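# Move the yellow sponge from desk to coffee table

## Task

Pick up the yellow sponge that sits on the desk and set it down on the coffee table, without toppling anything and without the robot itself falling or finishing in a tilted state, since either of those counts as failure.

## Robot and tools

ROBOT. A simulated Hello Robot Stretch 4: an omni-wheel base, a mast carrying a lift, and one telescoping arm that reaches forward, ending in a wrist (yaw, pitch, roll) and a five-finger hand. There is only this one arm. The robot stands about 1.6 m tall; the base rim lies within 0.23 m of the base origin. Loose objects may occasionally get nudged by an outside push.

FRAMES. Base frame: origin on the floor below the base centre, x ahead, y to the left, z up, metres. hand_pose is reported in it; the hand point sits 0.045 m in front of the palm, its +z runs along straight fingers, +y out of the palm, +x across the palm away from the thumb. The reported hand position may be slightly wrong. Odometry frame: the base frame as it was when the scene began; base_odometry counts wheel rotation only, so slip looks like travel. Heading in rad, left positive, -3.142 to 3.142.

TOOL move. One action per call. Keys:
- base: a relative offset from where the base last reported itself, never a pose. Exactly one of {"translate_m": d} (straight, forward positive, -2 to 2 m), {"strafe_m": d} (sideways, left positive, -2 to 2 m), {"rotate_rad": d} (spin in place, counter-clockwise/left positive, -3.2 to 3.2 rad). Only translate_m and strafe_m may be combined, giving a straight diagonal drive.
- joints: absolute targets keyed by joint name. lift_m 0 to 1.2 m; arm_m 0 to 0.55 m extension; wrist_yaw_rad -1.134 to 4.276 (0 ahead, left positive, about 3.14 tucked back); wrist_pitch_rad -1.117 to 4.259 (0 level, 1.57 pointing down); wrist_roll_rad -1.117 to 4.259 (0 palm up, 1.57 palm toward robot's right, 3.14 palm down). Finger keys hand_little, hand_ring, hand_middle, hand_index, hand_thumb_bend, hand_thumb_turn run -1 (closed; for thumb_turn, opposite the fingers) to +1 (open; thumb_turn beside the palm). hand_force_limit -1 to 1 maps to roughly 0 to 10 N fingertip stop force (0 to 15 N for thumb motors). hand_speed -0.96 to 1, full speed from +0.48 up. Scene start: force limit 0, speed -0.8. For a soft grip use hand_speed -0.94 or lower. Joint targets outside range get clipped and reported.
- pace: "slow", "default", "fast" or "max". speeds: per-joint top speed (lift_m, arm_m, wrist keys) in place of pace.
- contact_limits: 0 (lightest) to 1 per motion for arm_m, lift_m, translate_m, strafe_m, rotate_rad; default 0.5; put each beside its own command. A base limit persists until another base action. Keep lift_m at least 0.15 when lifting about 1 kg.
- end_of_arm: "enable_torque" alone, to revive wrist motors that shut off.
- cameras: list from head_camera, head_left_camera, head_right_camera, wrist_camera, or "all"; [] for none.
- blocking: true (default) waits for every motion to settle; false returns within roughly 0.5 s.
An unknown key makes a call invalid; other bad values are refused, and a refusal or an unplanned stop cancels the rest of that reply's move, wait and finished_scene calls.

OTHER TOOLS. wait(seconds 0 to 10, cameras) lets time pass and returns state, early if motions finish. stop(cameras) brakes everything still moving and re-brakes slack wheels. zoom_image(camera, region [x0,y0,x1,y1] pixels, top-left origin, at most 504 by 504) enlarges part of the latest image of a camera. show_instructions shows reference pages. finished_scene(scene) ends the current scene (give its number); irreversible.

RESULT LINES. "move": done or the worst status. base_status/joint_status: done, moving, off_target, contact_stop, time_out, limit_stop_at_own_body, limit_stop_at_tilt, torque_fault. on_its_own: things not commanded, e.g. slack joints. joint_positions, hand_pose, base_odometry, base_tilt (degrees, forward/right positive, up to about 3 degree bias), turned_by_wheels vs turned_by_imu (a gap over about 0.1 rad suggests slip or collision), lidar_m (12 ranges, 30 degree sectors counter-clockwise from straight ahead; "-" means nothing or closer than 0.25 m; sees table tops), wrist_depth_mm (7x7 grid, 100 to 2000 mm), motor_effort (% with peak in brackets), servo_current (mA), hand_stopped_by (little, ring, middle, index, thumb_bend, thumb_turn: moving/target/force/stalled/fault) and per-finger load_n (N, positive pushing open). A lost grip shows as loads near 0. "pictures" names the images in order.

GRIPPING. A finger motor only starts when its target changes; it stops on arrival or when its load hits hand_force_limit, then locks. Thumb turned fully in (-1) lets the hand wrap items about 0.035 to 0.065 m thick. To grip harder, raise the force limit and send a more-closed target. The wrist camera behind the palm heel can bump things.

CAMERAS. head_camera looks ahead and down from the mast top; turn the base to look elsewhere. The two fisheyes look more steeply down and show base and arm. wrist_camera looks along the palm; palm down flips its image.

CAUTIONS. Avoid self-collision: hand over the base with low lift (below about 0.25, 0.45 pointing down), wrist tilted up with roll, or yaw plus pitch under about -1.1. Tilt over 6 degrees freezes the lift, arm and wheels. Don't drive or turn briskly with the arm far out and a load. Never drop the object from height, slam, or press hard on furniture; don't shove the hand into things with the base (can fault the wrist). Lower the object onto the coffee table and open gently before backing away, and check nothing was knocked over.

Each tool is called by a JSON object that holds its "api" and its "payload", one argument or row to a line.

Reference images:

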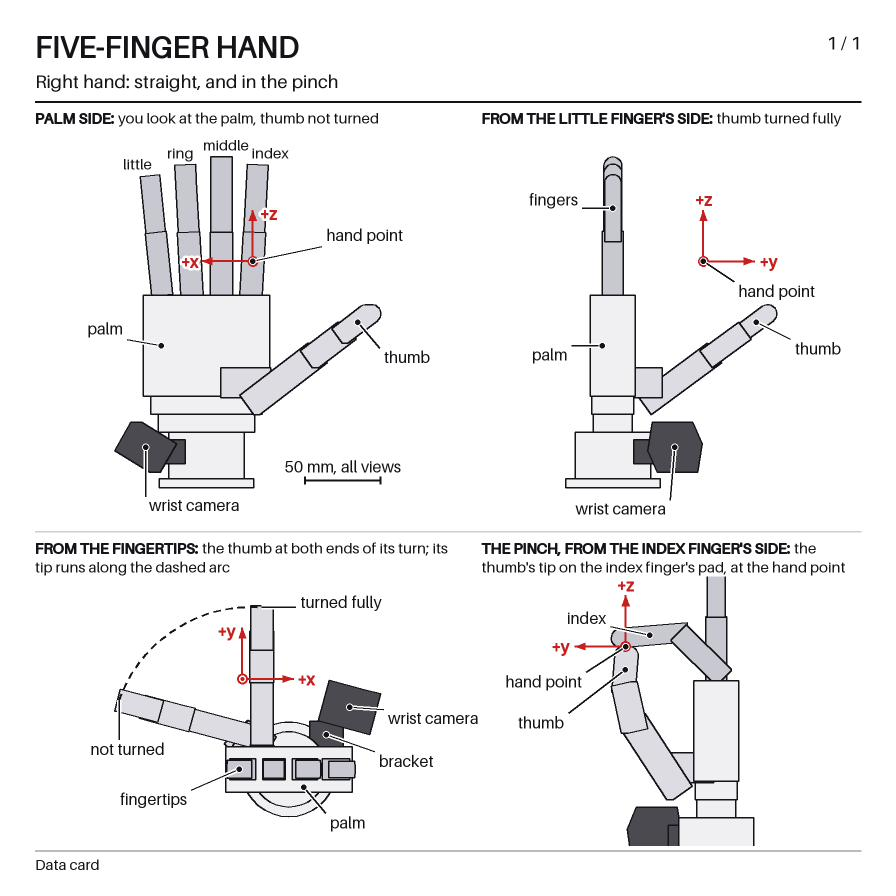

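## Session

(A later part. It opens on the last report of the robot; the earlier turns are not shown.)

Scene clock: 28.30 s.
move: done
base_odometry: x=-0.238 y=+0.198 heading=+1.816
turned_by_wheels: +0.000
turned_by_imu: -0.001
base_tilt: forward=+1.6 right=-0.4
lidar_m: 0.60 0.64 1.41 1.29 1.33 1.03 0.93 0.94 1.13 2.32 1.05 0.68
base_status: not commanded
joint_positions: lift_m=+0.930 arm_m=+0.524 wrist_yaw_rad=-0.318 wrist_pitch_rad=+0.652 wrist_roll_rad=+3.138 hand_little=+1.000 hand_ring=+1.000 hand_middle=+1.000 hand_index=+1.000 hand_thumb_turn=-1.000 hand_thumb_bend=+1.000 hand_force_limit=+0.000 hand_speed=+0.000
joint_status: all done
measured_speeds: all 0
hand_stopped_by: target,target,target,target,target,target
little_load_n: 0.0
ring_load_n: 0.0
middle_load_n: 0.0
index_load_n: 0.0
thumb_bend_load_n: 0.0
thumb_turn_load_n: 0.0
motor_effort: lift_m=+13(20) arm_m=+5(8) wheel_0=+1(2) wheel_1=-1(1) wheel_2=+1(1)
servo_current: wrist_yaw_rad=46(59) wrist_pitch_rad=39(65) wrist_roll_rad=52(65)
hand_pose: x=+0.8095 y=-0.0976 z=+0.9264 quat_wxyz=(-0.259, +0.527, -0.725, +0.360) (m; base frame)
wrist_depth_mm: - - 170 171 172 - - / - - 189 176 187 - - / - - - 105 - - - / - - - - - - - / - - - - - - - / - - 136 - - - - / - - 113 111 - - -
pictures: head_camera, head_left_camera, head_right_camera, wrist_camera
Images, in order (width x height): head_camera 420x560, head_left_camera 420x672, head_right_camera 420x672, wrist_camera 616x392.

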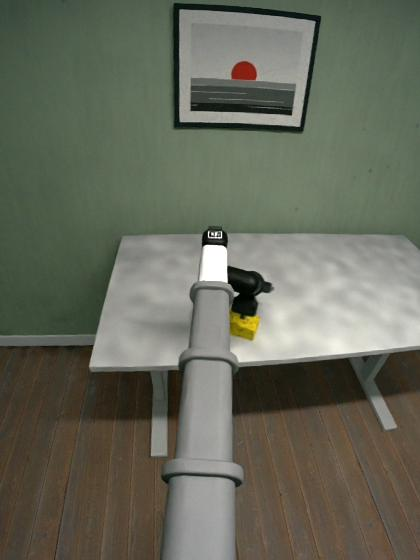

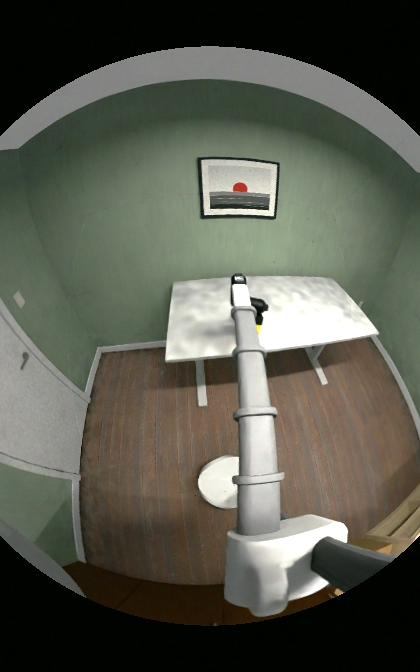

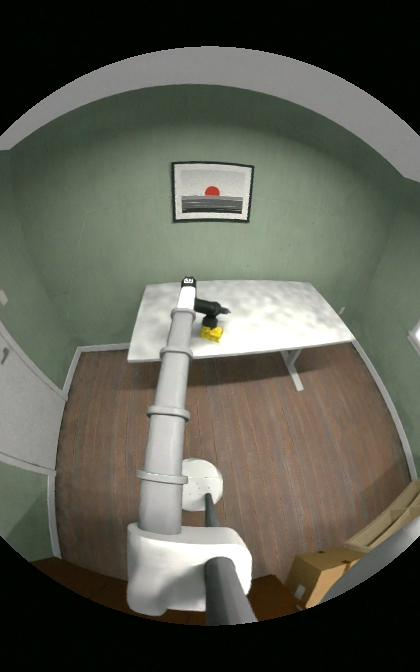

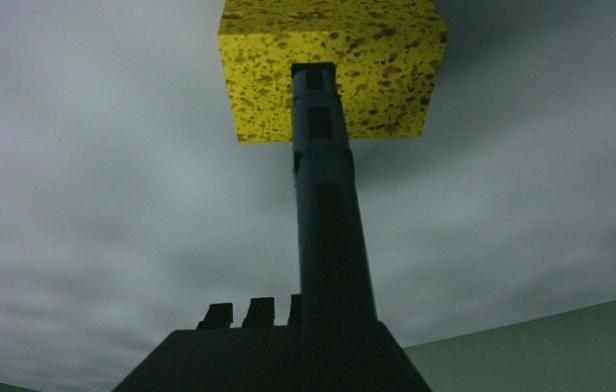

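{"api": "move", "payload": {
  "base": {"strafe_m": 0.012},
  "joints": {"arm_m": 0.519},
  "pace": "slow"
}}

{"api": "move", "payload": {
  "joints": {"lift_m": 0.856},
  "pace": "slow",
  "contact_limits": {"lift_m": 0.3},
  "cameras": ["wrist_camera"]
}}

Scene clock: 29.47 s.
move: done
base_odometry: x=-0.250 y=+0.195 heading=+1.817
turned_by_wheels: +0.000
turned_by_imu: +0.000
base_tilt: forward=+1.7 right=-0.5
lidar_m: 0.62 0.62 1.44 1.29 1.34 1.01 0.93 0.94 1.13 2.36 1.06 0.67
base_status: done
joint_positions: lift_m=+0.930 arm_m=+0.519 wrist_yaw_rad=-0.318 wrist_pitch_rad=+0.652 wrist_roll_rad=+3.138 hand_little=+1.000 hand_ring=+1.000 hand_middle=+1.000 hand_index=+1.000 hand_thumb_turn=-1.000 hand_thumb_bend=+1.000 hand_force_limit=+0.000 hand_speed=+0.000
joint_status: all done
measured_speeds: all 0
hand_stopped_by: target,target,target,target,target,target
little_load_n: 0.0
ring_load_n: 0.0
middle_load_n: 0.0
index_load_n: 0.0
thumb_bend_load_n: 0.0
thumb_turn_load_n: 0.0
motor_effort: lift_m=+13(14) arm_m=-5(7) wheel_0=+0(5) wheel_1=+1(5) wheel_2=-1(1)
servo_current: wrist_yaw_rad=39(59) wrist_pitch_rad=59(59) wrist_roll_rad=33(59)
hand_pose: x=+0.8047 y=-0.0976 z=+0.9264 quat_wxyz=(-0.259, +0.527, -0.725, +0.360) (m; base frame)
wrist_depth_mm: - - 185 184 183 - - / - - 183 176 183 - - / - - 206 107 - - - / - - - - - - - / - - - - - - - / - - 136 - - - - / - - 113 111 - - -
pictures: none

Scene clock: 30.97 s.
move: done
base_odometry: x=-0.250 y=+0.195 heading=+1.817
turned_by_wheels: +0.000
turned_by_imu: +0.000
base_tilt: forward=+1.6 right=-0.4
lidar_m: 0.62 0.63 1.40 1.30 1.32 1.01 0.91 0.92 1.13 2.34 1.03 0.67
base_status: not commanded
joint_positions: lift_m=+0.856 arm_m=+0.519 wrist_yaw_rad=-0.318 wrist_pitch_rad=+0.652 wrist_roll_rad=+3.138 hand_little=+1.000 hand_ring=+1.000 hand_middle=+1.000 hand_index=+1.000 hand_thumb_turn=-1.000 hand_thumb_bend=+1.000 hand_force_limit=+0.000 hand_speed=+0.000
joint_status: all done
measured_speeds: all 0
hand_stopped_by: target,target,target,target,target,target
little_load_n: 0.0
ring_load_n: 0.0
middle_load_n: 0.0
index_load_n: 0.0
thumb_bend_load_n: 0.0
thumb_turn_load_n: 0.0
motor_effort: lift_m=+13(18) arm_m=-5(5) wheel_0=+0(0) wheel_1=+1(1) wheel_2=+0(1)
servo_current: wrist_yaw_rad=59(59) wrist_pitch_rad=20(59) wrist_roll_rad=33(52)
contact_limits: lift_m 0.3
hand_pose: x=+0.8047 y=-0.0976 z=+0.8524 quat_wxyz=(-0.259, +0.527, -0.725, +0.360) (m; base frame)
wrist_depth_mm: - - - - - - - / - - 144 122 147 - - / - - 132 124 131 130 - / - - 136 139 141 136 - / - - 159 160 - - - / - - 136 - - - - / - - 113 111 - - -
pictures: wrist_camera
Images, in order (width x height): wrist_camera 616x392.

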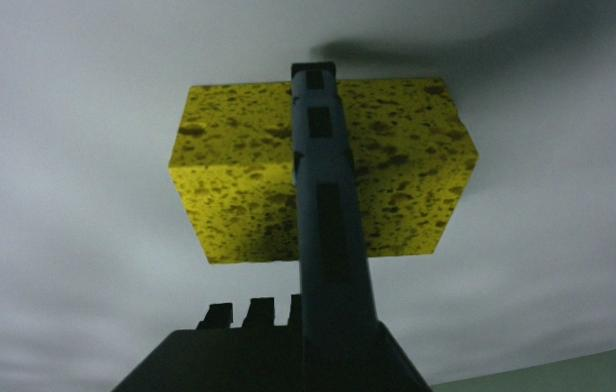

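{"api": "move", "payload": {
  "joints": {"hand_speed": -0.92, "hand_force_limit": -0.5, "hand_little": -1, "hand_ring": -1, "hand_middle": -1, "hand_index": -1, "hand_thumb_bend": -1},
  "cameras": ["wrist_camera", "head_right_camera"]
}}

Scene clock: 39.33 s.
move: off_target
base_odometry: x=-0.250 y=+0.195 heading=+1.817
turned_by_wheels: +0.000
turned_by_imu: -0.002
base_tilt: forward=+1.6 right=-0.5
lidar_m: 0.60 0.64 1.42 1.29 1.34 1.01 0.91 0.93 1.15 2.34 1.07 0.70
base_status: not commanded
joint_positions: lift_m=+0.856 arm_m=+0.519 wrist_yaw_rad=-0.318 wrist_pitch_rad=+0.652 wrist_roll_rad=+3.138 hand_little=+0.313 hand_ring=+0.335 hand_middle=+0.335 hand_index=+0.343 hand_thumb_turn=-1.000 hand_thumb_bend=+0.673 hand_force_limit=-0.500 hand_speed=-0.920
joint_status: hand_little off_target (ended at +0.313, target -1.000); hand_ring off_target (ended at +0.335, target -1.000); hand_middle off_target (ended at +0.335, target -1.000); hand_index off_target (ended at +0.343, target -1.000); hand_thumb_bend off_target (ended at +0.673, target -1.000); the others done
measured_speeds: all 0
hand_stopped_by: force,force,force,force,force,target
little_load_n: 3.5
ring_load_n: 1.5
middle_load_n: 1.5
index_load_n: 1.5
thumb_bend_load_n: 8.5
thumb_turn_load_n: 6.0
motor_effort: lift_m=+13(13) arm_m=-5(6) wheel_0=+0(1) wheel_1=+1(1) wheel_2=+0(1)
servo_current: wrist_yaw_rad=46(65) wrist_pitch_rad=52(65) wrist_roll_rad=39(59)
contact_limits: lift_m 0.3
hand_pose: x=+0.8047 y=-0.0976 z=+0.8524 quat_wxyz=(-0.259, +0.527, -0.725, +0.360) (m; base frame)
wrist_depth_mm: - - - - - - - / - - - 155 159 - - / - - 142 118 142 - - / - - 136 137 141 137 - / - - 166 168 - - - / - - 162 - - - - / - - 113 111 - - -
pictures: head_right_camera, wrist_camera
Images, in order (width x height): head_right_camera 420x672, wrist_camera 616x392.

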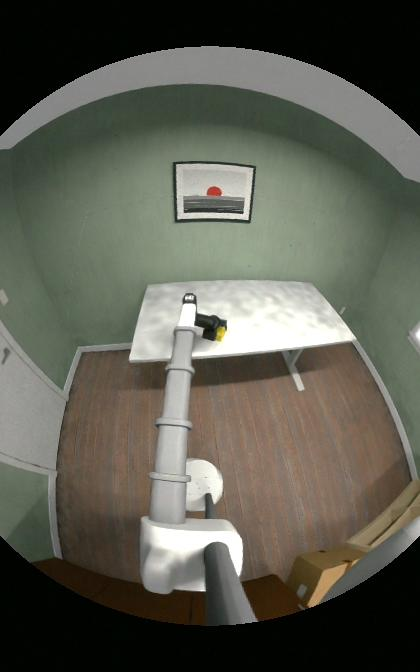

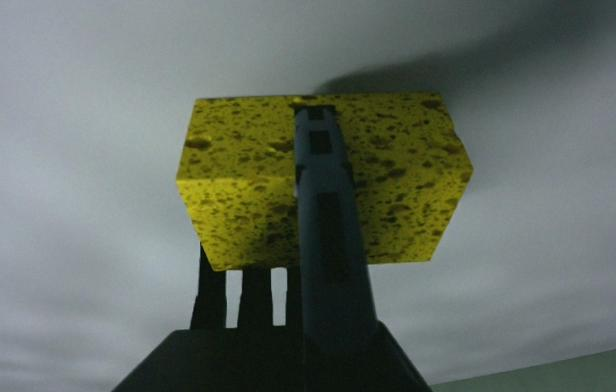

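{"api": "move", "payload": {
  "joints": {"lift_m": 0.92},
  "pace": "slow",
  "cameras": ["wrist_camera", "head_right_camera"]
}}

Scene clock: 40.80 s.
move: done
base_odometry: x=-0.250 y=+0.195 heading=+1.817
turned_by_wheels: +0.000
turned_by_imu: +0.000
base_tilt: forward=+1.6 right=-0.4
lidar_m: 0.61 0.65 1.39 1.29 1.34 1.04 0.92 0.93 1.12 2.35 1.06 0.69
base_status: not commanded
joint_positions: lift_m=+0.920 arm_m=+0.519 wrist_yaw_rad=-0.318 wrist_pitch_rad=+0.652 wrist_roll_rad=+3.138 hand_little=+0.313 hand_ring=+0.335 hand_middle=+0.335 hand_index=+0.343 hand_thumb_turn=-1.000 hand_thumb_bend=+0.673 hand_force_limit=-0.500 hand_speed=-0.920
joint_status: all done
measured_speeds: all 0
hand_stopped_by: force,force,force,force,force,target
little_load_n: 3.5
ring_load_n: 1.5
middle_load_n: 1.0
index_load_n: 1.5
thumb_bend_load_n: 8.5
thumb_turn_load_n: 5.5
motor_effort: lift_m=+24(29) arm_m=-5(5) wheel_0=+0(0) wheel_1=+1(1) wheel_2=-1(1)
servo_current: wrist_yaw_rad=46(59) wrist_pitch_rad=46(65) wrist_roll_rad=59(65)
hand_pose: x=+0.8047 y=-0.0976 z=+0.9155 quat_wxyz=(-0.259, +0.527, -0.725, +0.360) (m; base frame)
wrist_depth_mm: - - - - - - - / - - - 155 159 - - / - - 142 118 142 - - / - - 136 137 141 137 - / - - 166 168 - - - / - - 162 - - - - / - - 113 111 - - -
pictures: head_right_camera, wrist_camera
Images, in order (width x height): head_right_camera 420x672, wrist_camera 616x392.

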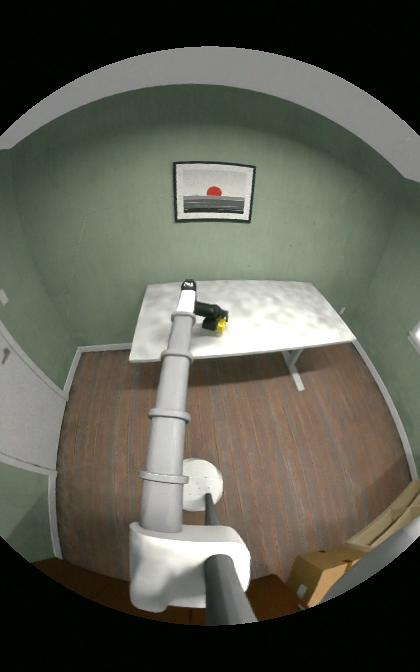

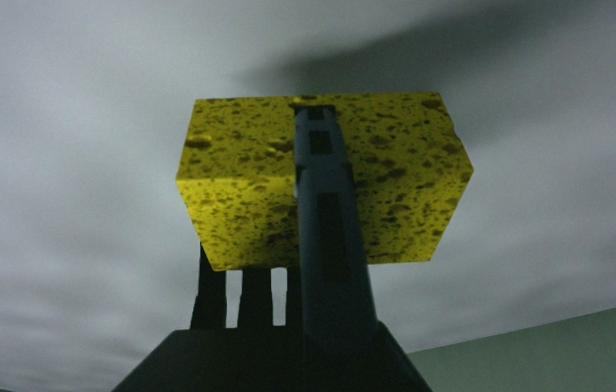

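{"api": "move", "payload": {
  "joints": {"lift_m": 1.05, "arm_m": 0.0},
  "base": {"translate_m": -0.25}
}}

{"api": "move", "payload": {
  "base": {"rotate_rad": -2.4},
  "cameras": ["head_camera", "head_left_camera", "head_right_camera"]
}}

Scene clock: 44.17 s.
move: done
base_odometry: x=-0.189 y=-0.047 heading=+1.816
turned_by_wheels: +0.000
turned_by_imu: +0.000
base_tilt: forward=+1.6 right=-0.5
lidar_m: 0.85 0.87 1.38 1.27 1.20 0.75 0.67 0.69 0.98 2.19 1.43 0.94
base_status: done
joint_positions: lift_m=+1.050 arm_m=+0.000 wrist_yaw_rad=-0.319 wrist_pitch_rad=+0.652 wrist_roll_rad=+3.138 hand_little=+0.313 hand_ring=+0.335 hand_middle=+0.335 hand_index=+0.343 hand_thumb_turn=-1.000 hand_thumb_bend=+0.673 hand_force_limit=-0.500 hand_speed=-0.920
joint_status: all done
measured_speeds: all 0
hand_stopped_by: force,force,force,force,force,target
little_load_n: 3.0
ring_load_n: 1.5
middle_load_n: 1.5
index_load_n: 1.5
thumb_bend_load_n: 8.5
thumb_turn_load_n: 5.5
motor_effort: lift_m=+24(28) arm_m=-5(7) wheel_0=+0(6) wheel_1=+0(6) wheel_2=-2(10)
servo_current: wrist_yaw_rad=39(59) wrist_pitch_rad=33(65) wrist_roll_rad=39(52)
hand_pose: x=+0.2857 y=-0.0977 z=+1.0455 quat_wxyz=(-0.259, +0.527, -0.725, +0.360) (m; base frame)
wrist_depth_mm: 1138 1138 1138 1182 1182 1182 1205 / 1255 1281 1281 1281 1281 1366 1366 / 1464 1499 142 118 142 1499 1576 / 1708 1756 137 137 141 142 - / - - 175 168 - - - / - - 169 - - - - / - - 113 111 - - -
pictures: none

Scene clock: 47.13 s.
move: done
base_odometry: x=-0.189 y=-0.047 heading=-0.584
turned_by_wheels: -2.400
turned_by_imu: -2.364
base_tilt: forward=+1.6 right=-0.4
lidar_m: 0.73 1.09 2.35 1.14 0.87 0.86 1.70 1.28 1.26 0.91 0.72 0.67
base_status: done
joint_positions: lift_m=+1.050 arm_m=+0.000 wrist_yaw_rad=-0.319 wrist_pitch_rad=+0.652 wrist_roll_rad=+3.138 hand_little=+0.313 hand_ring=+0.335 hand_middle=+0.335 hand_index=+0.343 hand_thumb_turn=-1.000 hand_thumb_bend=+0.673 hand_force_limit=-0.500 hand_speed=-0.920
joint_status: not commanded
measured_speeds: all 0
hand_stopped_by: force,force,force,force,force,target
little_load_n: 3.5
ring_load_n: 1.5
middle_load_n: 1.5
index_load_n: 1.5
thumb_bend_load_n: 8.5
thumb_turn_load_n: 6.0
motor_effort: lift_m=+23(24) arm_m=-5(5) wheel_0=+0(6) wheel_1=-1(6) wheel_2=-1(7)
servo_current: wrist_yaw_rad=46(65) wrist_pitch_rad=46(72) wrist_roll_rad=39(65)
hand_pose: x=+0.2857 y=-0.0977 z=+1.0456 quat_wxyz=(-0.259, +0.527, -0.725, +0.360) (m; base frame)
wrist_depth_mm: 878 946 1098 1160 1160 1229 1205 / 768 831 917 1008 1138 1336 1366 / 683 732 142 118 142 1060 1464 / 603 647 136 137 141 153 1281 / 559 580 175 168 - - 1255 / 699 699 169 - - - - / - 931 113 111 - - -
pictures: head_camera, head_left_camera, head_right_camera
Images, in order (width x height): head_camera 420x560, head_left_camera 420x672, head_right_camera 420x672.

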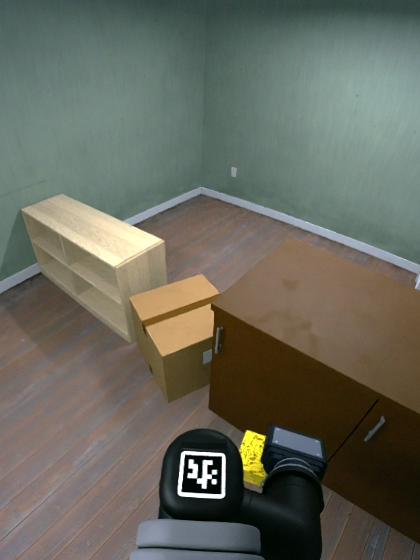

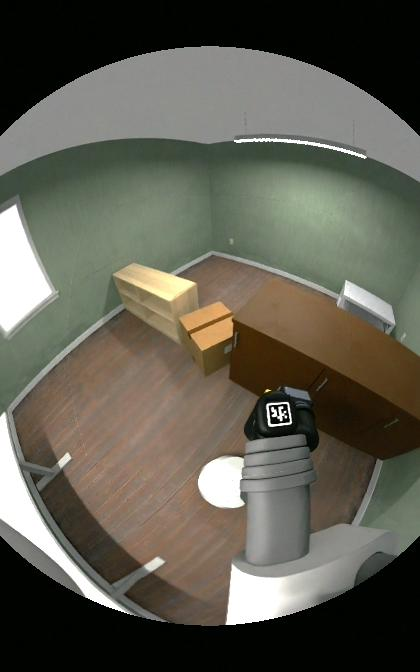

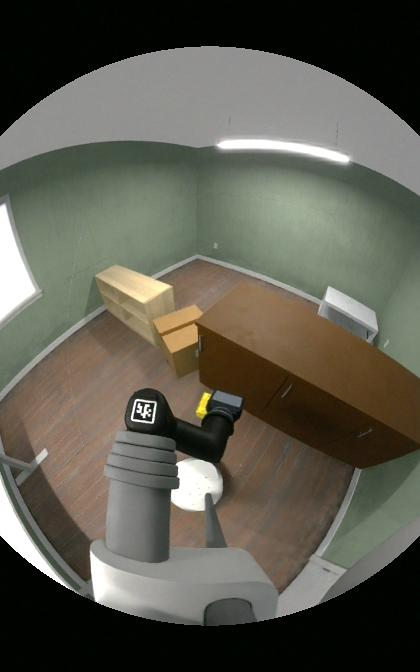

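{"api": "zoom_image", "payload": {
  "camera": "head_camera",
  "region": [100, 220, 300, 420]
}}

Scaled by 2.520 from the camera's 420x560 image, which has a finer 1200x1600 frame.

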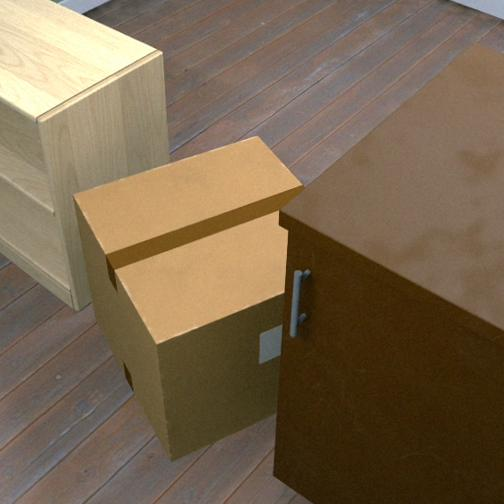

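{"api": "move", "payload": {
  "base": {"rotate_rad": -0.69}
}}

{"api": "move", "payload": {
  "base": {"strafe_m": 0.85},
  "cameras": ["head_camera", "head_left_camera", "head_right_camera"]
}}

Scene clock: 49.57 s.
move: done
base_odometry: x=-0.189 y=-0.047 heading=-1.274
turned_by_wheels: -0.690
turned_by_imu: -0.680
base_tilt: forward=+1.5 right=-0.4
lidar_m: 0.66 0.68 0.96 2.40 1.35 0.91 0.85 0.89 1.35 1.26 1.05 0.73
base_status: done
joint_positions: lift_m=+1.050 arm_m=+0.000 wrist_yaw_rad=-0.319 wrist_pitch_rad=+0.652 wrist_roll_rad=+3.138 hand_little=+0.313 hand_ring=+0.335 hand_middle=+0.335 hand_index=+0.343 hand_thumb_turn=-1.000 hand_thumb_bend=+0.673 hand_force_limit=-0.500 hand_speed=-0.920
joint_status: not commanded
measured_speeds: all 0
hand_stopped_by: force,force,force,force,force,target
little_load_n: 3.5
ring_load_n: 1.5
middle_load_n: 1.5
index_load_n: 1.5
thumb_bend_load_n: 8.5
thumb_turn_load_n: 5.5
motor_effort: lift_m=+23(23) arm_m=-5(5) wheel_0=+1(5) wheel_1=+0(6) wheel_2=-1(6)
servo_current: wrist_yaw_rad=46(59) wrist_pitch_rad=46(72) wrist_roll_rad=46(59)
hand_pose: x=+0.2857 y=-0.0977 z=+1.0456 quat_wxyz=(-0.259, +0.527, -0.725, +0.360) (m; base frame)
wrist_depth_mm: 1118 1138 1160 1138 1042 878 778 / 1255 1281 1281 1060 891 778 699 / - 1397 142 118 142 654 627 / 1308 1118 136 137 141 574 574 / 1118 960 174 168 - 615 621 / 960 831 169 - - 798 831 / 917 931 113 111 - - -
pictures: none

Scene clock: 53.73 s.
move: done
base_odometry: x=+0.624 y=+0.201 heading=-1.274
turned_by_wheels: +0.000
turned_by_imu: -0.001
base_tilt: forward=+1.6 right=-0.4
lidar_m: 0.61 0.71 1.02 1.55 1.58 0.96 0.88 0.94 1.25 2.10 0.98 0.71
base_status: done
joint_positions: lift_m=+1.050 arm_m=+0.000 wrist_yaw_rad=-0.319 wrist_pitch_rad=+0.652 wrist_roll_rad=+3.138 hand_little=+0.313 hand_ring=+0.335 hand_middle=+0.335 hand_index=+0.343 hand_thumb_turn=-1.000 hand_thumb_bend=+0.673 hand_force_limit=-0.500 hand_speed=-0.920
joint_status: not commanded
measured_speeds: all 0
hand_stopped_by: force,force,force,force,force,target
little_load_n: 3.5
ring_load_n: 1.5
middle_load_n: 1.5
index_load_n: 1.5
thumb_bend_load_n: 8.5
thumb_turn_load_n: 6.0
motor_effort: lift_m=+23(23) arm_m=-5(5) wheel_0=-1(10) wheel_1=+0(8) wheel_2=-1(3)
servo_current: wrist_yaw_rad=46(59) wrist_pitch_rad=52(59) wrist_roll_rad=39(59)
hand_pose: x=+0.2857 y=-0.0977 z=+1.0456 quat_wxyz=(-0.259, +0.527, -0.725, +0.360) (m; base frame)
wrist_depth_mm: 1138 1160 1138 1160 891 866 842 / 1281 1281 1182 1078 798 854 891 / 1430 1182 142 118 142 946 1576 / 1229 1008 136 137 141 1756 1921 / 1025 854 175 168 - - - / 866 759 168 - - - - / 1008 917 113 111 - - -
pictures: head_camera, head_left_camera, head_right_camera
Images, in order (width x height): head_camera 420x560, head_left_camera 420x672, head_right_camera 420x672.

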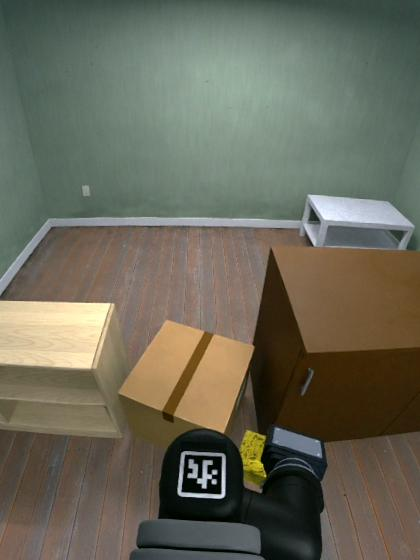

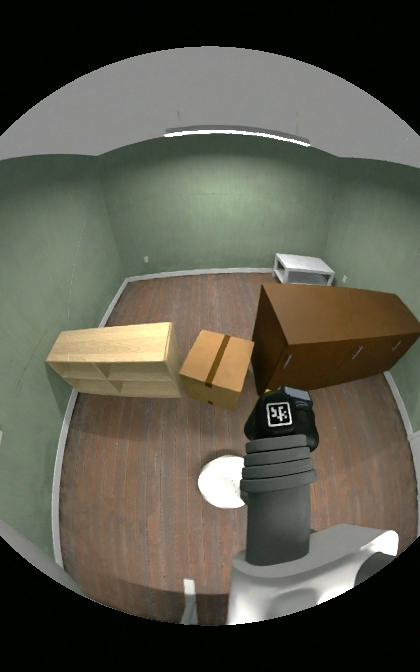

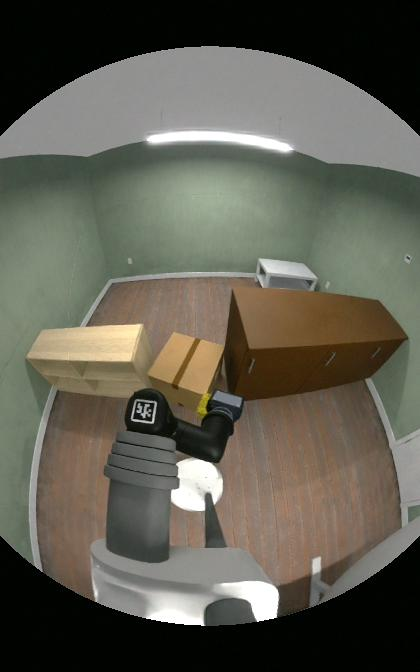

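{"api": "move", "payload": {
  "base": {"strafe_m": 0.08},
  "cameras": ["head_camera"]
}}

{"api": "move", "payload": {
  "base": {"translate_m": 0.45},
  "pace": "slow",
  "contact_limits": {"translate_m": 0.3},
  "cameras": ["head_camera", "head_left_camera", "head_right_camera"]
}}

Scene clock: 55.33 s.
move: done
base_odometry: x=+0.700 y=+0.225 heading=-1.274
turned_by_wheels: +0.000
turned_by_imu: -0.001
base_tilt: forward=+1.4 right=-0.4
lidar_m: 0.60 0.71 0.98 1.46 1.49 0.99 0.91 0.93 1.24 2.19 0.96 0.75
base_status: done
joint_positions: lift_m=+1.050 arm_m=+0.000 wrist_yaw_rad=-0.319 wrist_pitch_rad=+0.652 wrist_roll_rad=+3.138 hand_little=+0.313 hand_ring=+0.335 hand_middle=+0.335 hand_index=+0.343 hand_thumb_turn=-1.000 hand_thumb_bend=+0.673 hand_force_limit=-0.500 hand_speed=-0.920
joint_status: not commanded
measured_speeds: all 0
hand_stopped_by: force,force,force,force,force,target
little_load_n: 3.5
ring_load_n: 1.5
middle_load_n: 1.5
index_load_n: 1.5
thumb_bend_load_n: 8.5
thumb_turn_load_n: 6.0
motor_effort: lift_m=+23(23) arm_m=-5(5) wheel_0=+0(9) wheel_1=+0(8) wheel_2=-1(2)
servo_current: wrist_yaw_rad=52(59) wrist_pitch_rad=59(72) wrist_roll_rad=46(52)
hand_pose: x=+0.2857 y=-0.0977 z=+1.0456 quat_wxyz=(-0.259, +0.527, -0.725, +0.360) (m; base frame)
wrist_depth_mm: 1138 1160 1138 1118 917 931 854 / 1281 1281 1160 1138 820 842 831 / 1397 1182 142 118 142 946 917 / 1255 991 136 137 141 1756 1921 / 1008 842 175 168 - - - / 866 759 169 - - - - / 991 917 113 111 - - -
pictures: head_camera
Images, in order (width x height): head_camera 420x560.

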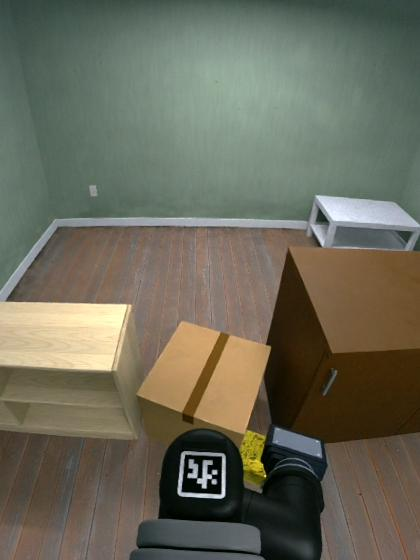

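Scene clock: 61.10 s.
move: done
base_odometry: x=+0.832 y=-0.205 heading=-1.274
turned_by_wheels: +0.000
turned_by_imu: -0.003
base_tilt: forward=+1.5 right=-0.4
lidar_m: 0.25 0.25 0.42 0.95 1.57 2.00 1.37 1.41 2.30 1.05 0.42 0.25
base_status: done
joint_positions: lift_m=+1.050 arm_m=+0.000 wrist_yaw_rad=-0.319 wrist_pitch_rad=+0.652 wrist_roll_rad=+3.138 hand_little=+0.313 hand_ring=+0.335 hand_middle=+0.335 hand_index=+0.343 hand_thumb_turn=-1.000 hand_thumb_bend=+0.673 hand_force_limit=-0.500 hand_speed=-0.920
joint_status: not commanded
measured_speeds: all 0
hand_stopped_by: force,force,force,force,force,target
little_load_n: 3.0
ring_load_n: 1.5
middle_load_n: 1.5
index_load_n: 1.5
thumb_bend_load_n: 8.5
thumb_turn_load_n: 6.0
motor_effort: lift_m=+23(23) arm_m=-5(5) wheel_0=+3(5) wheel_1=+2(4) wheel_2=-6(8)
servo_current: wrist_yaw_rad=52(59) wrist_pitch_rad=39(59) wrist_roll_rad=39(59)
contact_limits: translate_m 0.3
hand_pose: x=+0.2857 y=-0.0977 z=+1.0456 quat_wxyz=(-0.259, +0.527, -0.725, +0.360) (m; base frame)
wrist_depth_mm: 407 496 831 732 741 788 1205 / 353 462 676 809 798 1336 1366 / 373 439 142 118 142 1499 1618 / 442 459 136 137 141 1756 1983 / 539 554 175 168 - - - / 691 707 169 - - - - / 931 - 113 111 - - -
pictures: head_camera, head_left_camera, head_right_camera
Images, in order (width x height): head_camera 420x560, head_left_camera 420x672, head_right_camera 420x672.

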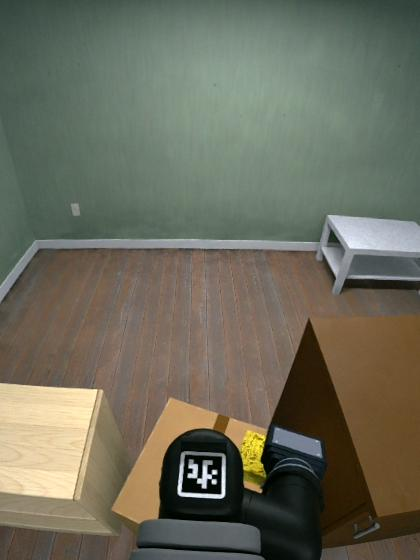

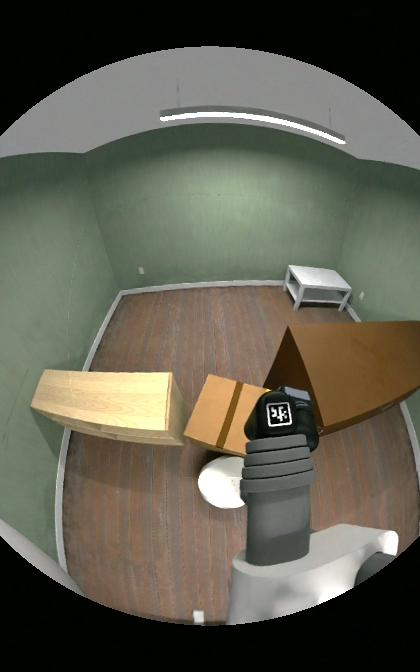

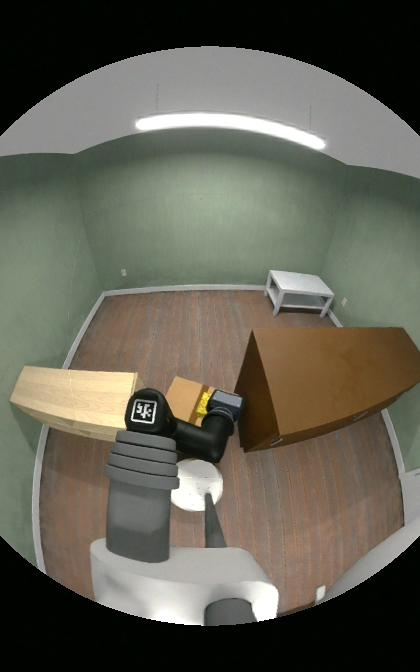

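{"api": "move", "payload": {
  "base": {"translate_m": 0.25},
  "pace": "slow",
  "contact_limits": {"translate_m": 0.3},
  "cameras": ["head_left_camera", "head_right_camera"]
}}

Scene clock: 64.90 s.
move: done
base_odometry: x=+0.905 y=-0.444 heading=-1.274
turned_by_wheels: +0.000
turned_by_imu: -0.002
base_tilt: forward=+1.6 right=-0.2
lidar_m: 0.25 0.25 0.33 0.31 1.58 2.01 1.64 1.67 2.31 0.34 0.36 0.25
base_status: done
joint_positions: lift_m=+1.050 arm_m=+0.000 wrist_yaw_rad=-0.319 wrist_pitch_rad=+0.652 wrist_roll_rad=+3.138 hand_little=+0.313 hand_ring=+0.335 hand_middle=+0.335 hand_index=+0.343 hand_thumb_turn=-1.000 hand_thumb_bend=+0.673 hand_force_limit=-0.500 hand_speed=-0.920
joint_status: not commanded
measured_speeds: all 0
hand_stopped_by: force,force,force,force,force,target
little_load_n: 3.0
ring_load_n: 1.0
middle_load_n: 1.5
index_load_n: 1.5
thumb_bend_load_n: 8.5
thumb_turn_load_n: 5.5
motor_effort: lift_m=+23(23) arm_m=-5(5) wheel_0=+4(8) wheel_1=+4(7) wheel_2=-7(13)
servo_current: wrist_yaw_rad=46(65) wrist_pitch_rad=20(59) wrist_roll_rad=46(59)
contact_limits: translate_m 0.3
hand_pose: x=+0.2857 y=-0.0977 z=+1.0456 quat_wxyz=(-0.259, +0.527, -0.725, +0.360) (m; base frame)
wrist_depth_mm: 347 469 768 732 741 778 1229 / 338 436 634 809 798 1336 1366 / 373 407 142 118 142 1464 1618 / 442 449 137 137 141 1756 1921 / 539 544 174 168 - - - / 691 - 169 - - - - / - - 113 111 - - -
pictures: head_left_camera, head_right_camera
Images, in order (width x height): head_left_camera 420x672, head_right_camera 420x672.

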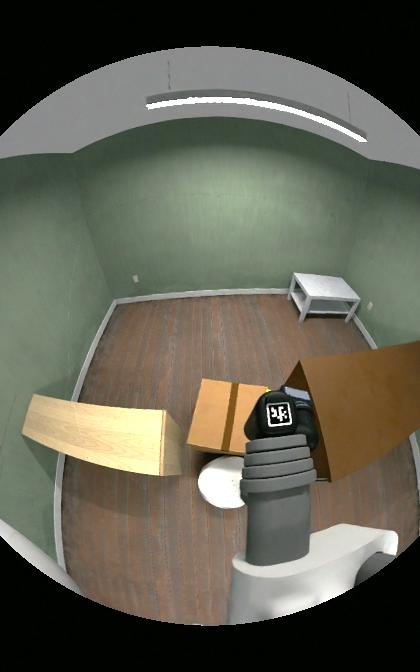

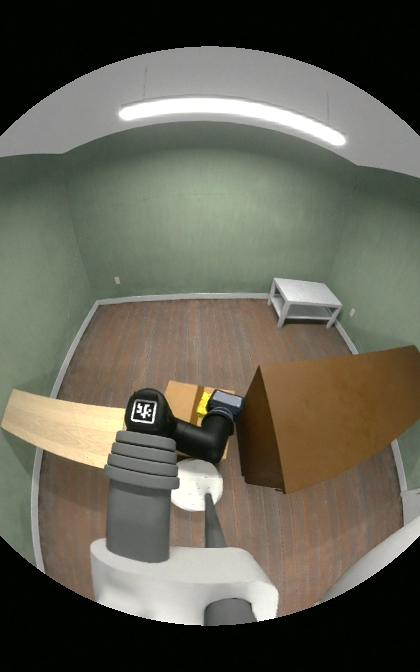

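{"api": "move", "payload": {
  "base": {"translate_m": 0.35, "strafe_m": -0.015},
  "pace": "slow",
  "contact_limits": {"translate_m": 0.3},
  "cameras": ["head_camera", "head_left_camera", "head_right_camera"]
}}

Scene clock: 69.77 s.
move: done
base_odometry: x=+0.993 y=-0.783 heading=-1.274
turned_by_wheels: +0.000
turned_by_imu: -0.003
base_tilt: forward=+1.5 right=-0.4
lidar_m: 0.25 0.25 0.32 0.33 0.36 2.11 2.33 2.02 0.34 0.30 0.32 0.25
base_status: done
joint_positions: lift_m=+1.050 arm_m=+0.000 wrist_yaw_rad=-0.319 wrist_pitch_rad=+0.652 wrist_roll_rad=+3.138 hand_little=+0.313 hand_ring=+0.335 hand_middle=+0.335 hand_index=+0.343 hand_thumb_turn=-1.000 hand_thumb_bend=+0.673 hand_force_limit=-0.500 hand_speed=-0.920
joint_status: not commanded
measured_speeds: all 0
hand_stopped_by: force,force,force,force,force,target
little_load_n: 3.0
ring_load_n: 1.5
middle_load_n: 1.5
index_load_n: 1.5
thumb_bend_load_n: 8.5
thumb_turn_load_n: 6.0
motor_effort: lift_m=+23(23) arm_m=-5(5) wheel_0=+5(9) wheel_1=+4(7) wheel_2=-9(13)
servo_current: wrist_yaw_rad=39(59) wrist_pitch_rad=39(72) wrist_roll_rad=39(59)
contact_limits: translate_m 0.3
hand_pose: x=+0.2857 y=-0.0977 z=+1.0456 quat_wxyz=(-0.259, +0.527, -0.725, +0.360) (m; base frame)
wrist_depth_mm: 296 1138 1138 750 741 759 1229 / 1281 1281 1255 820 798 1336 1397 / 1464 1499 142 118 142 1499 1618 / 1708 1756 136 137 141 147 1863 / - - 167 168 - - - / - - 162 - - - - / - - 113 111 - - -
pictures: head_camera, head_left_camera, head_right_camera
Images, in order (width x height): head_camera 420x560, head_left_camera 420x672, head_right_camera 420x672.

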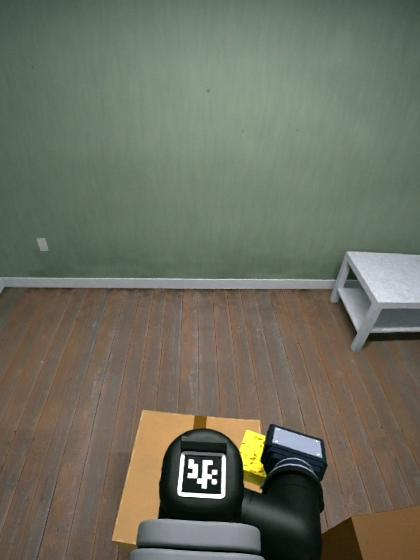

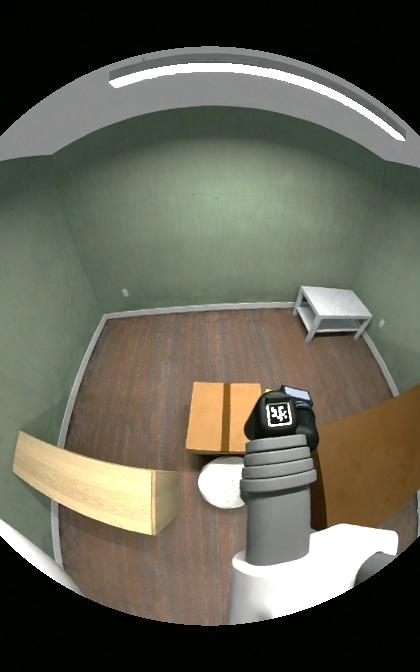

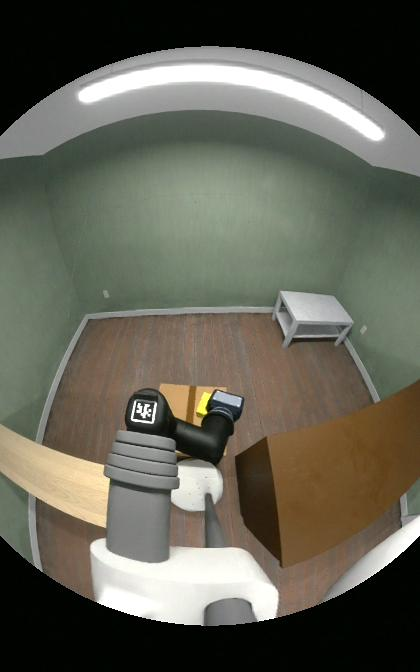

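{"api": "move", "payload": {
  "base": {"translate_m": 0.3, "strafe_m": 0.0},
  "pace": "slow",
  "contact_limits": {"translate_m": 0.3},
  "cameras": ["head_camera", "head_left_camera", "head_right_camera"]
}}

Scene clock: 74.07 s.
move: done
base_odometry: x=+1.080 y=-1.069 heading=-1.274
turned_by_wheels: +0.000
turned_by_imu: -0.002
base_tilt: forward=+1.6 right=-0.4
lidar_m: 0.25 0.25 0.29 1.22 0.43 0.52 3.06 0.46 0.30 0.30 1.51 0.25
base_status: done
joint_positions: lift_m=+1.050 arm_m=+0.000 wrist_yaw_rad=-0.319 wrist_pitch_rad=+0.652 wrist_roll_rad=+3.138 hand_little=+0.313 hand_ring=+0.335 hand_middle=+0.335 hand_index=+0.343 hand_thumb_turn=-1.000 hand_thumb_bend=+0.673 hand_force_limit=-0.500 hand_speed=-0.920
joint_status: not commanded
measured_speeds: all 0
hand_stopped_by: force,force,force,force,force,target
little_load_n: 3.0
ring_load_n: 1.5
middle_load_n: 1.0
index_load_n: 1.5
thumb_bend_load_n: 8.5
thumb_turn_load_n: 6.0
motor_effort: lift_m=+23(23) arm_m=-5(5) wheel_0=+7(11) wheel_1=+5(8) wheel_2=-8(13)
servo_current: wrist_yaw_rad=52(65) wrist_pitch_rad=46(65) wrist_roll_rad=46(59)
contact_limits: translate_m 0.3
hand_pose: x=+0.2857 y=-0.0977 z=+1.0456 quat_wxyz=(-0.259, +0.527, -0.725, +0.360) (m; base frame)
wrist_depth_mm: 1118 1160 1160 759 741 768 1205 / 1255 1281 1281 831 798 1366 1366 / 1464 1499 142 118 142 1499 1576 / 1756 1661 136 137 141 137 - / 1983 - 166 168 - - - / - - 162 - - - - / - - 113 111 - - -
pictures: head_camera, head_left_camera, head_right_camera
Images, in order (width x height): head_camera 420x560, head_left_camera 420x672, head_right_camera 420x672.

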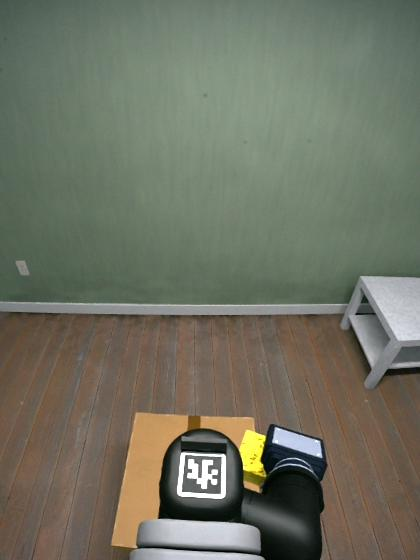

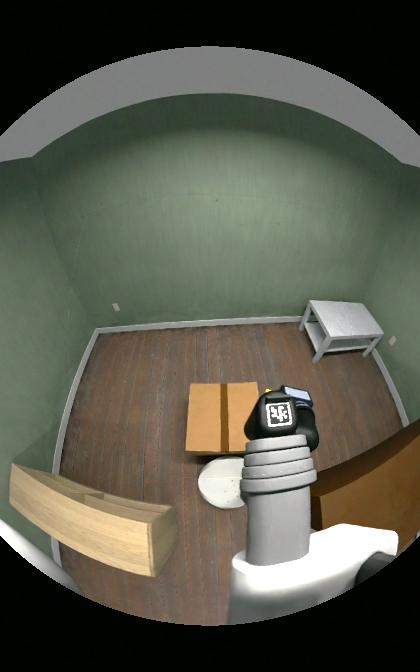

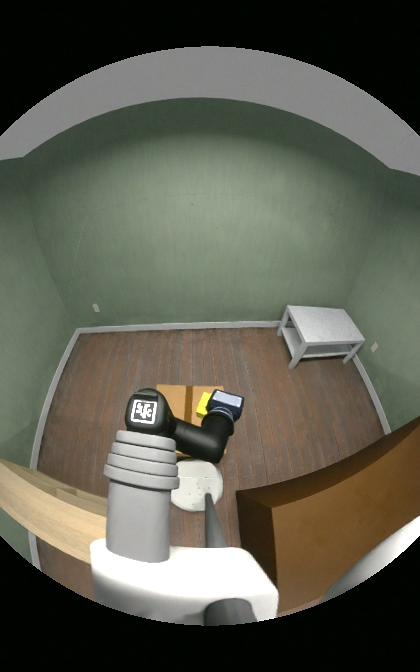

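{"api": "move", "payload": {
  "base": {"translate_m": 0.3},
  "pace": "slow",
  "contact_limits": {"translate_m": 0.3}
}}

{"api": "move", "payload": {
  "base": {"rotate_rad": -1.1},
  "cameras": ["head_camera", "head_left_camera", "head_right_camera"]
}}

Scene clock: 78.53 s.
move: done
base_odometry: x=+1.168 y=-1.356 heading=-1.273
turned_by_wheels: +0.000
turned_by_imu: -0.002
base_tilt: forward=+1.6 right=-0.4
lidar_m: 0.25 0.25 0.26 1.62 0.78 0.64 3.37 0.46 0.49 1.13 1.23 0.25
base_status: done
joint_positions: lift_m=+1.050 arm_m=+0.000 wrist_yaw_rad=-0.319 wrist_pitch_rad=+0.652 wrist_roll_rad=+3.138 hand_little=+0.313 hand_ring=+0.335 hand_middle=+0.335 hand_index=+0.343 hand_thumb_turn=-1.000 hand_thumb_bend=+0.673 hand_force_limit=-0.500 hand_speed=-0.920
joint_status: not commanded
measured_speeds: all 0
hand_stopped_by: force,force,force,force,force,target
little_load_n: 3.5
ring_load_n: 1.5
middle_load_n: 1.5
index_load_n: 1.5
thumb_bend_load_n: 8.5
thumb_turn_load_n: 6.0
motor_effort: lift_m=+23(23) arm_m=-5(5) wheel_0=+7(12) wheel_1=+6(9) wheel_2=-8(13)
servo_current: wrist_yaw_rad=39(65) wrist_pitch_rad=46(78) wrist_roll_rad=39(52)
contact_limits: translate_m 0.3
hand_pose: x=+0.2857 y=-0.0977 z=+1.0456 quat_wxyz=(-0.259, +0.527, -0.725, +0.360) (m; base frame)
wrist_depth_mm: 1118 1138 1160 768 741 759 1229 / 1281 1281 1281 1255 798 1366 1366 / 1464 1430 142 118 142 141 - / 1618 - 136 137 141 137 - / - - 167 168 - - - / - - 162 - - - - / - - 113 111 - - -
pictures: none

Scene clock: 80.57 s.
move: done
base_odometry: x=+1.168 y=-1.356 heading=-2.373
turned_by_wheels: -1.100
turned_by_imu: -1.083
base_tilt: forward=+1.6 right=-0.4
lidar_m: 1.23 0.25 0.25 0.25 0.25 1.62 0.84 0.62 2.55 0.46 0.48 1.03
base_status: done
joint_positions: lift_m=+1.050 arm_m=+0.000 wrist_yaw_rad=-0.319 wrist_pitch_rad=+0.652 wrist_roll_rad=+3.138 hand_little=+0.313 hand_ring=+0.335 hand_middle=+0.335 hand_index=+0.343 hand_thumb_turn=-1.000 hand_thumb_bend=+0.673 hand_force_limit=-0.500 hand_speed=-0.920
joint_status: not commanded
measured_speeds: all 0
hand_stopped_by: force,force,force,force,force,target
little_load_n: 3.5
ring_load_n: 1.5
middle_load_n: 1.5
index_load_n: 1.5
thumb_bend_load_n: 8.5
thumb_turn_load_n: 6.0
motor_effort: lift_m=+23(23) arm_m=-5(5) wheel_0=+0(11) wheel_1=+1(9) wheel_2=+1(6)
servo_current: wrist_yaw_rad=52(65) wrist_pitch_rad=65(65) wrist_roll_rad=46(59)
hand_pose: x=+0.2857 y=-0.0977 z=+1.0456 quat_wxyz=(-0.259, +0.527, -0.725, +0.360) (m; base frame)
wrist_depth_mm: 591 917 1160 1160 1160 1229 1205 / 591 904 1281 1281 1281 1336 1366 / 564 931 142 118 142 145 1464 / 603 931 136 137 141 137 - / 597 931 174 168 - - - / 707 917 169 - - - - / 1008 931 113 111 - - -
pictures: head_camera, head_left_camera, head_right_camera
Images, in order (width x height): head_camera 420x560, head_left_camera 420x672, head_right_camera 420x672.

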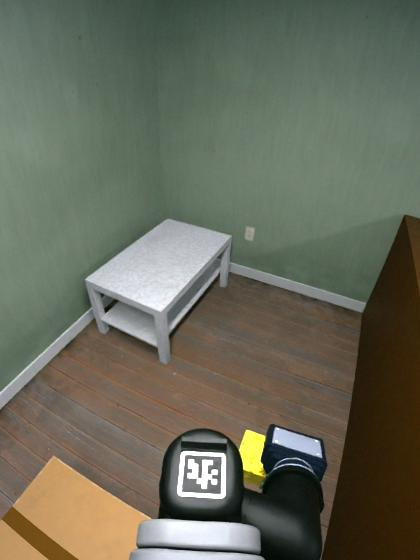

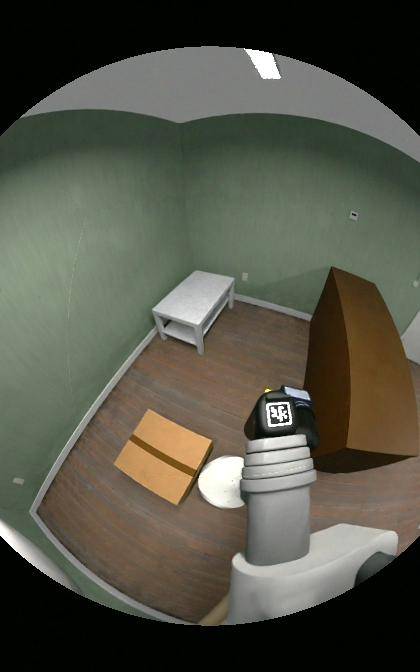

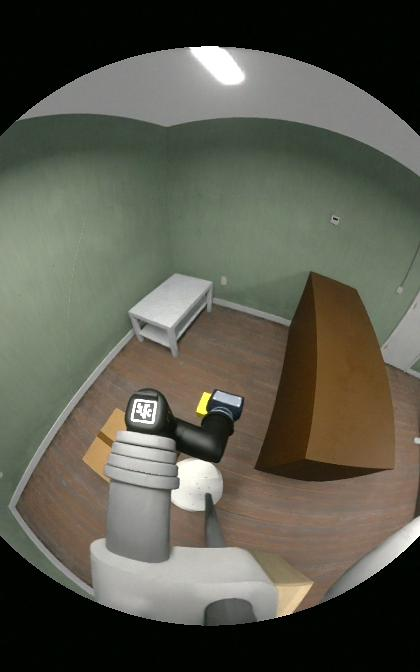

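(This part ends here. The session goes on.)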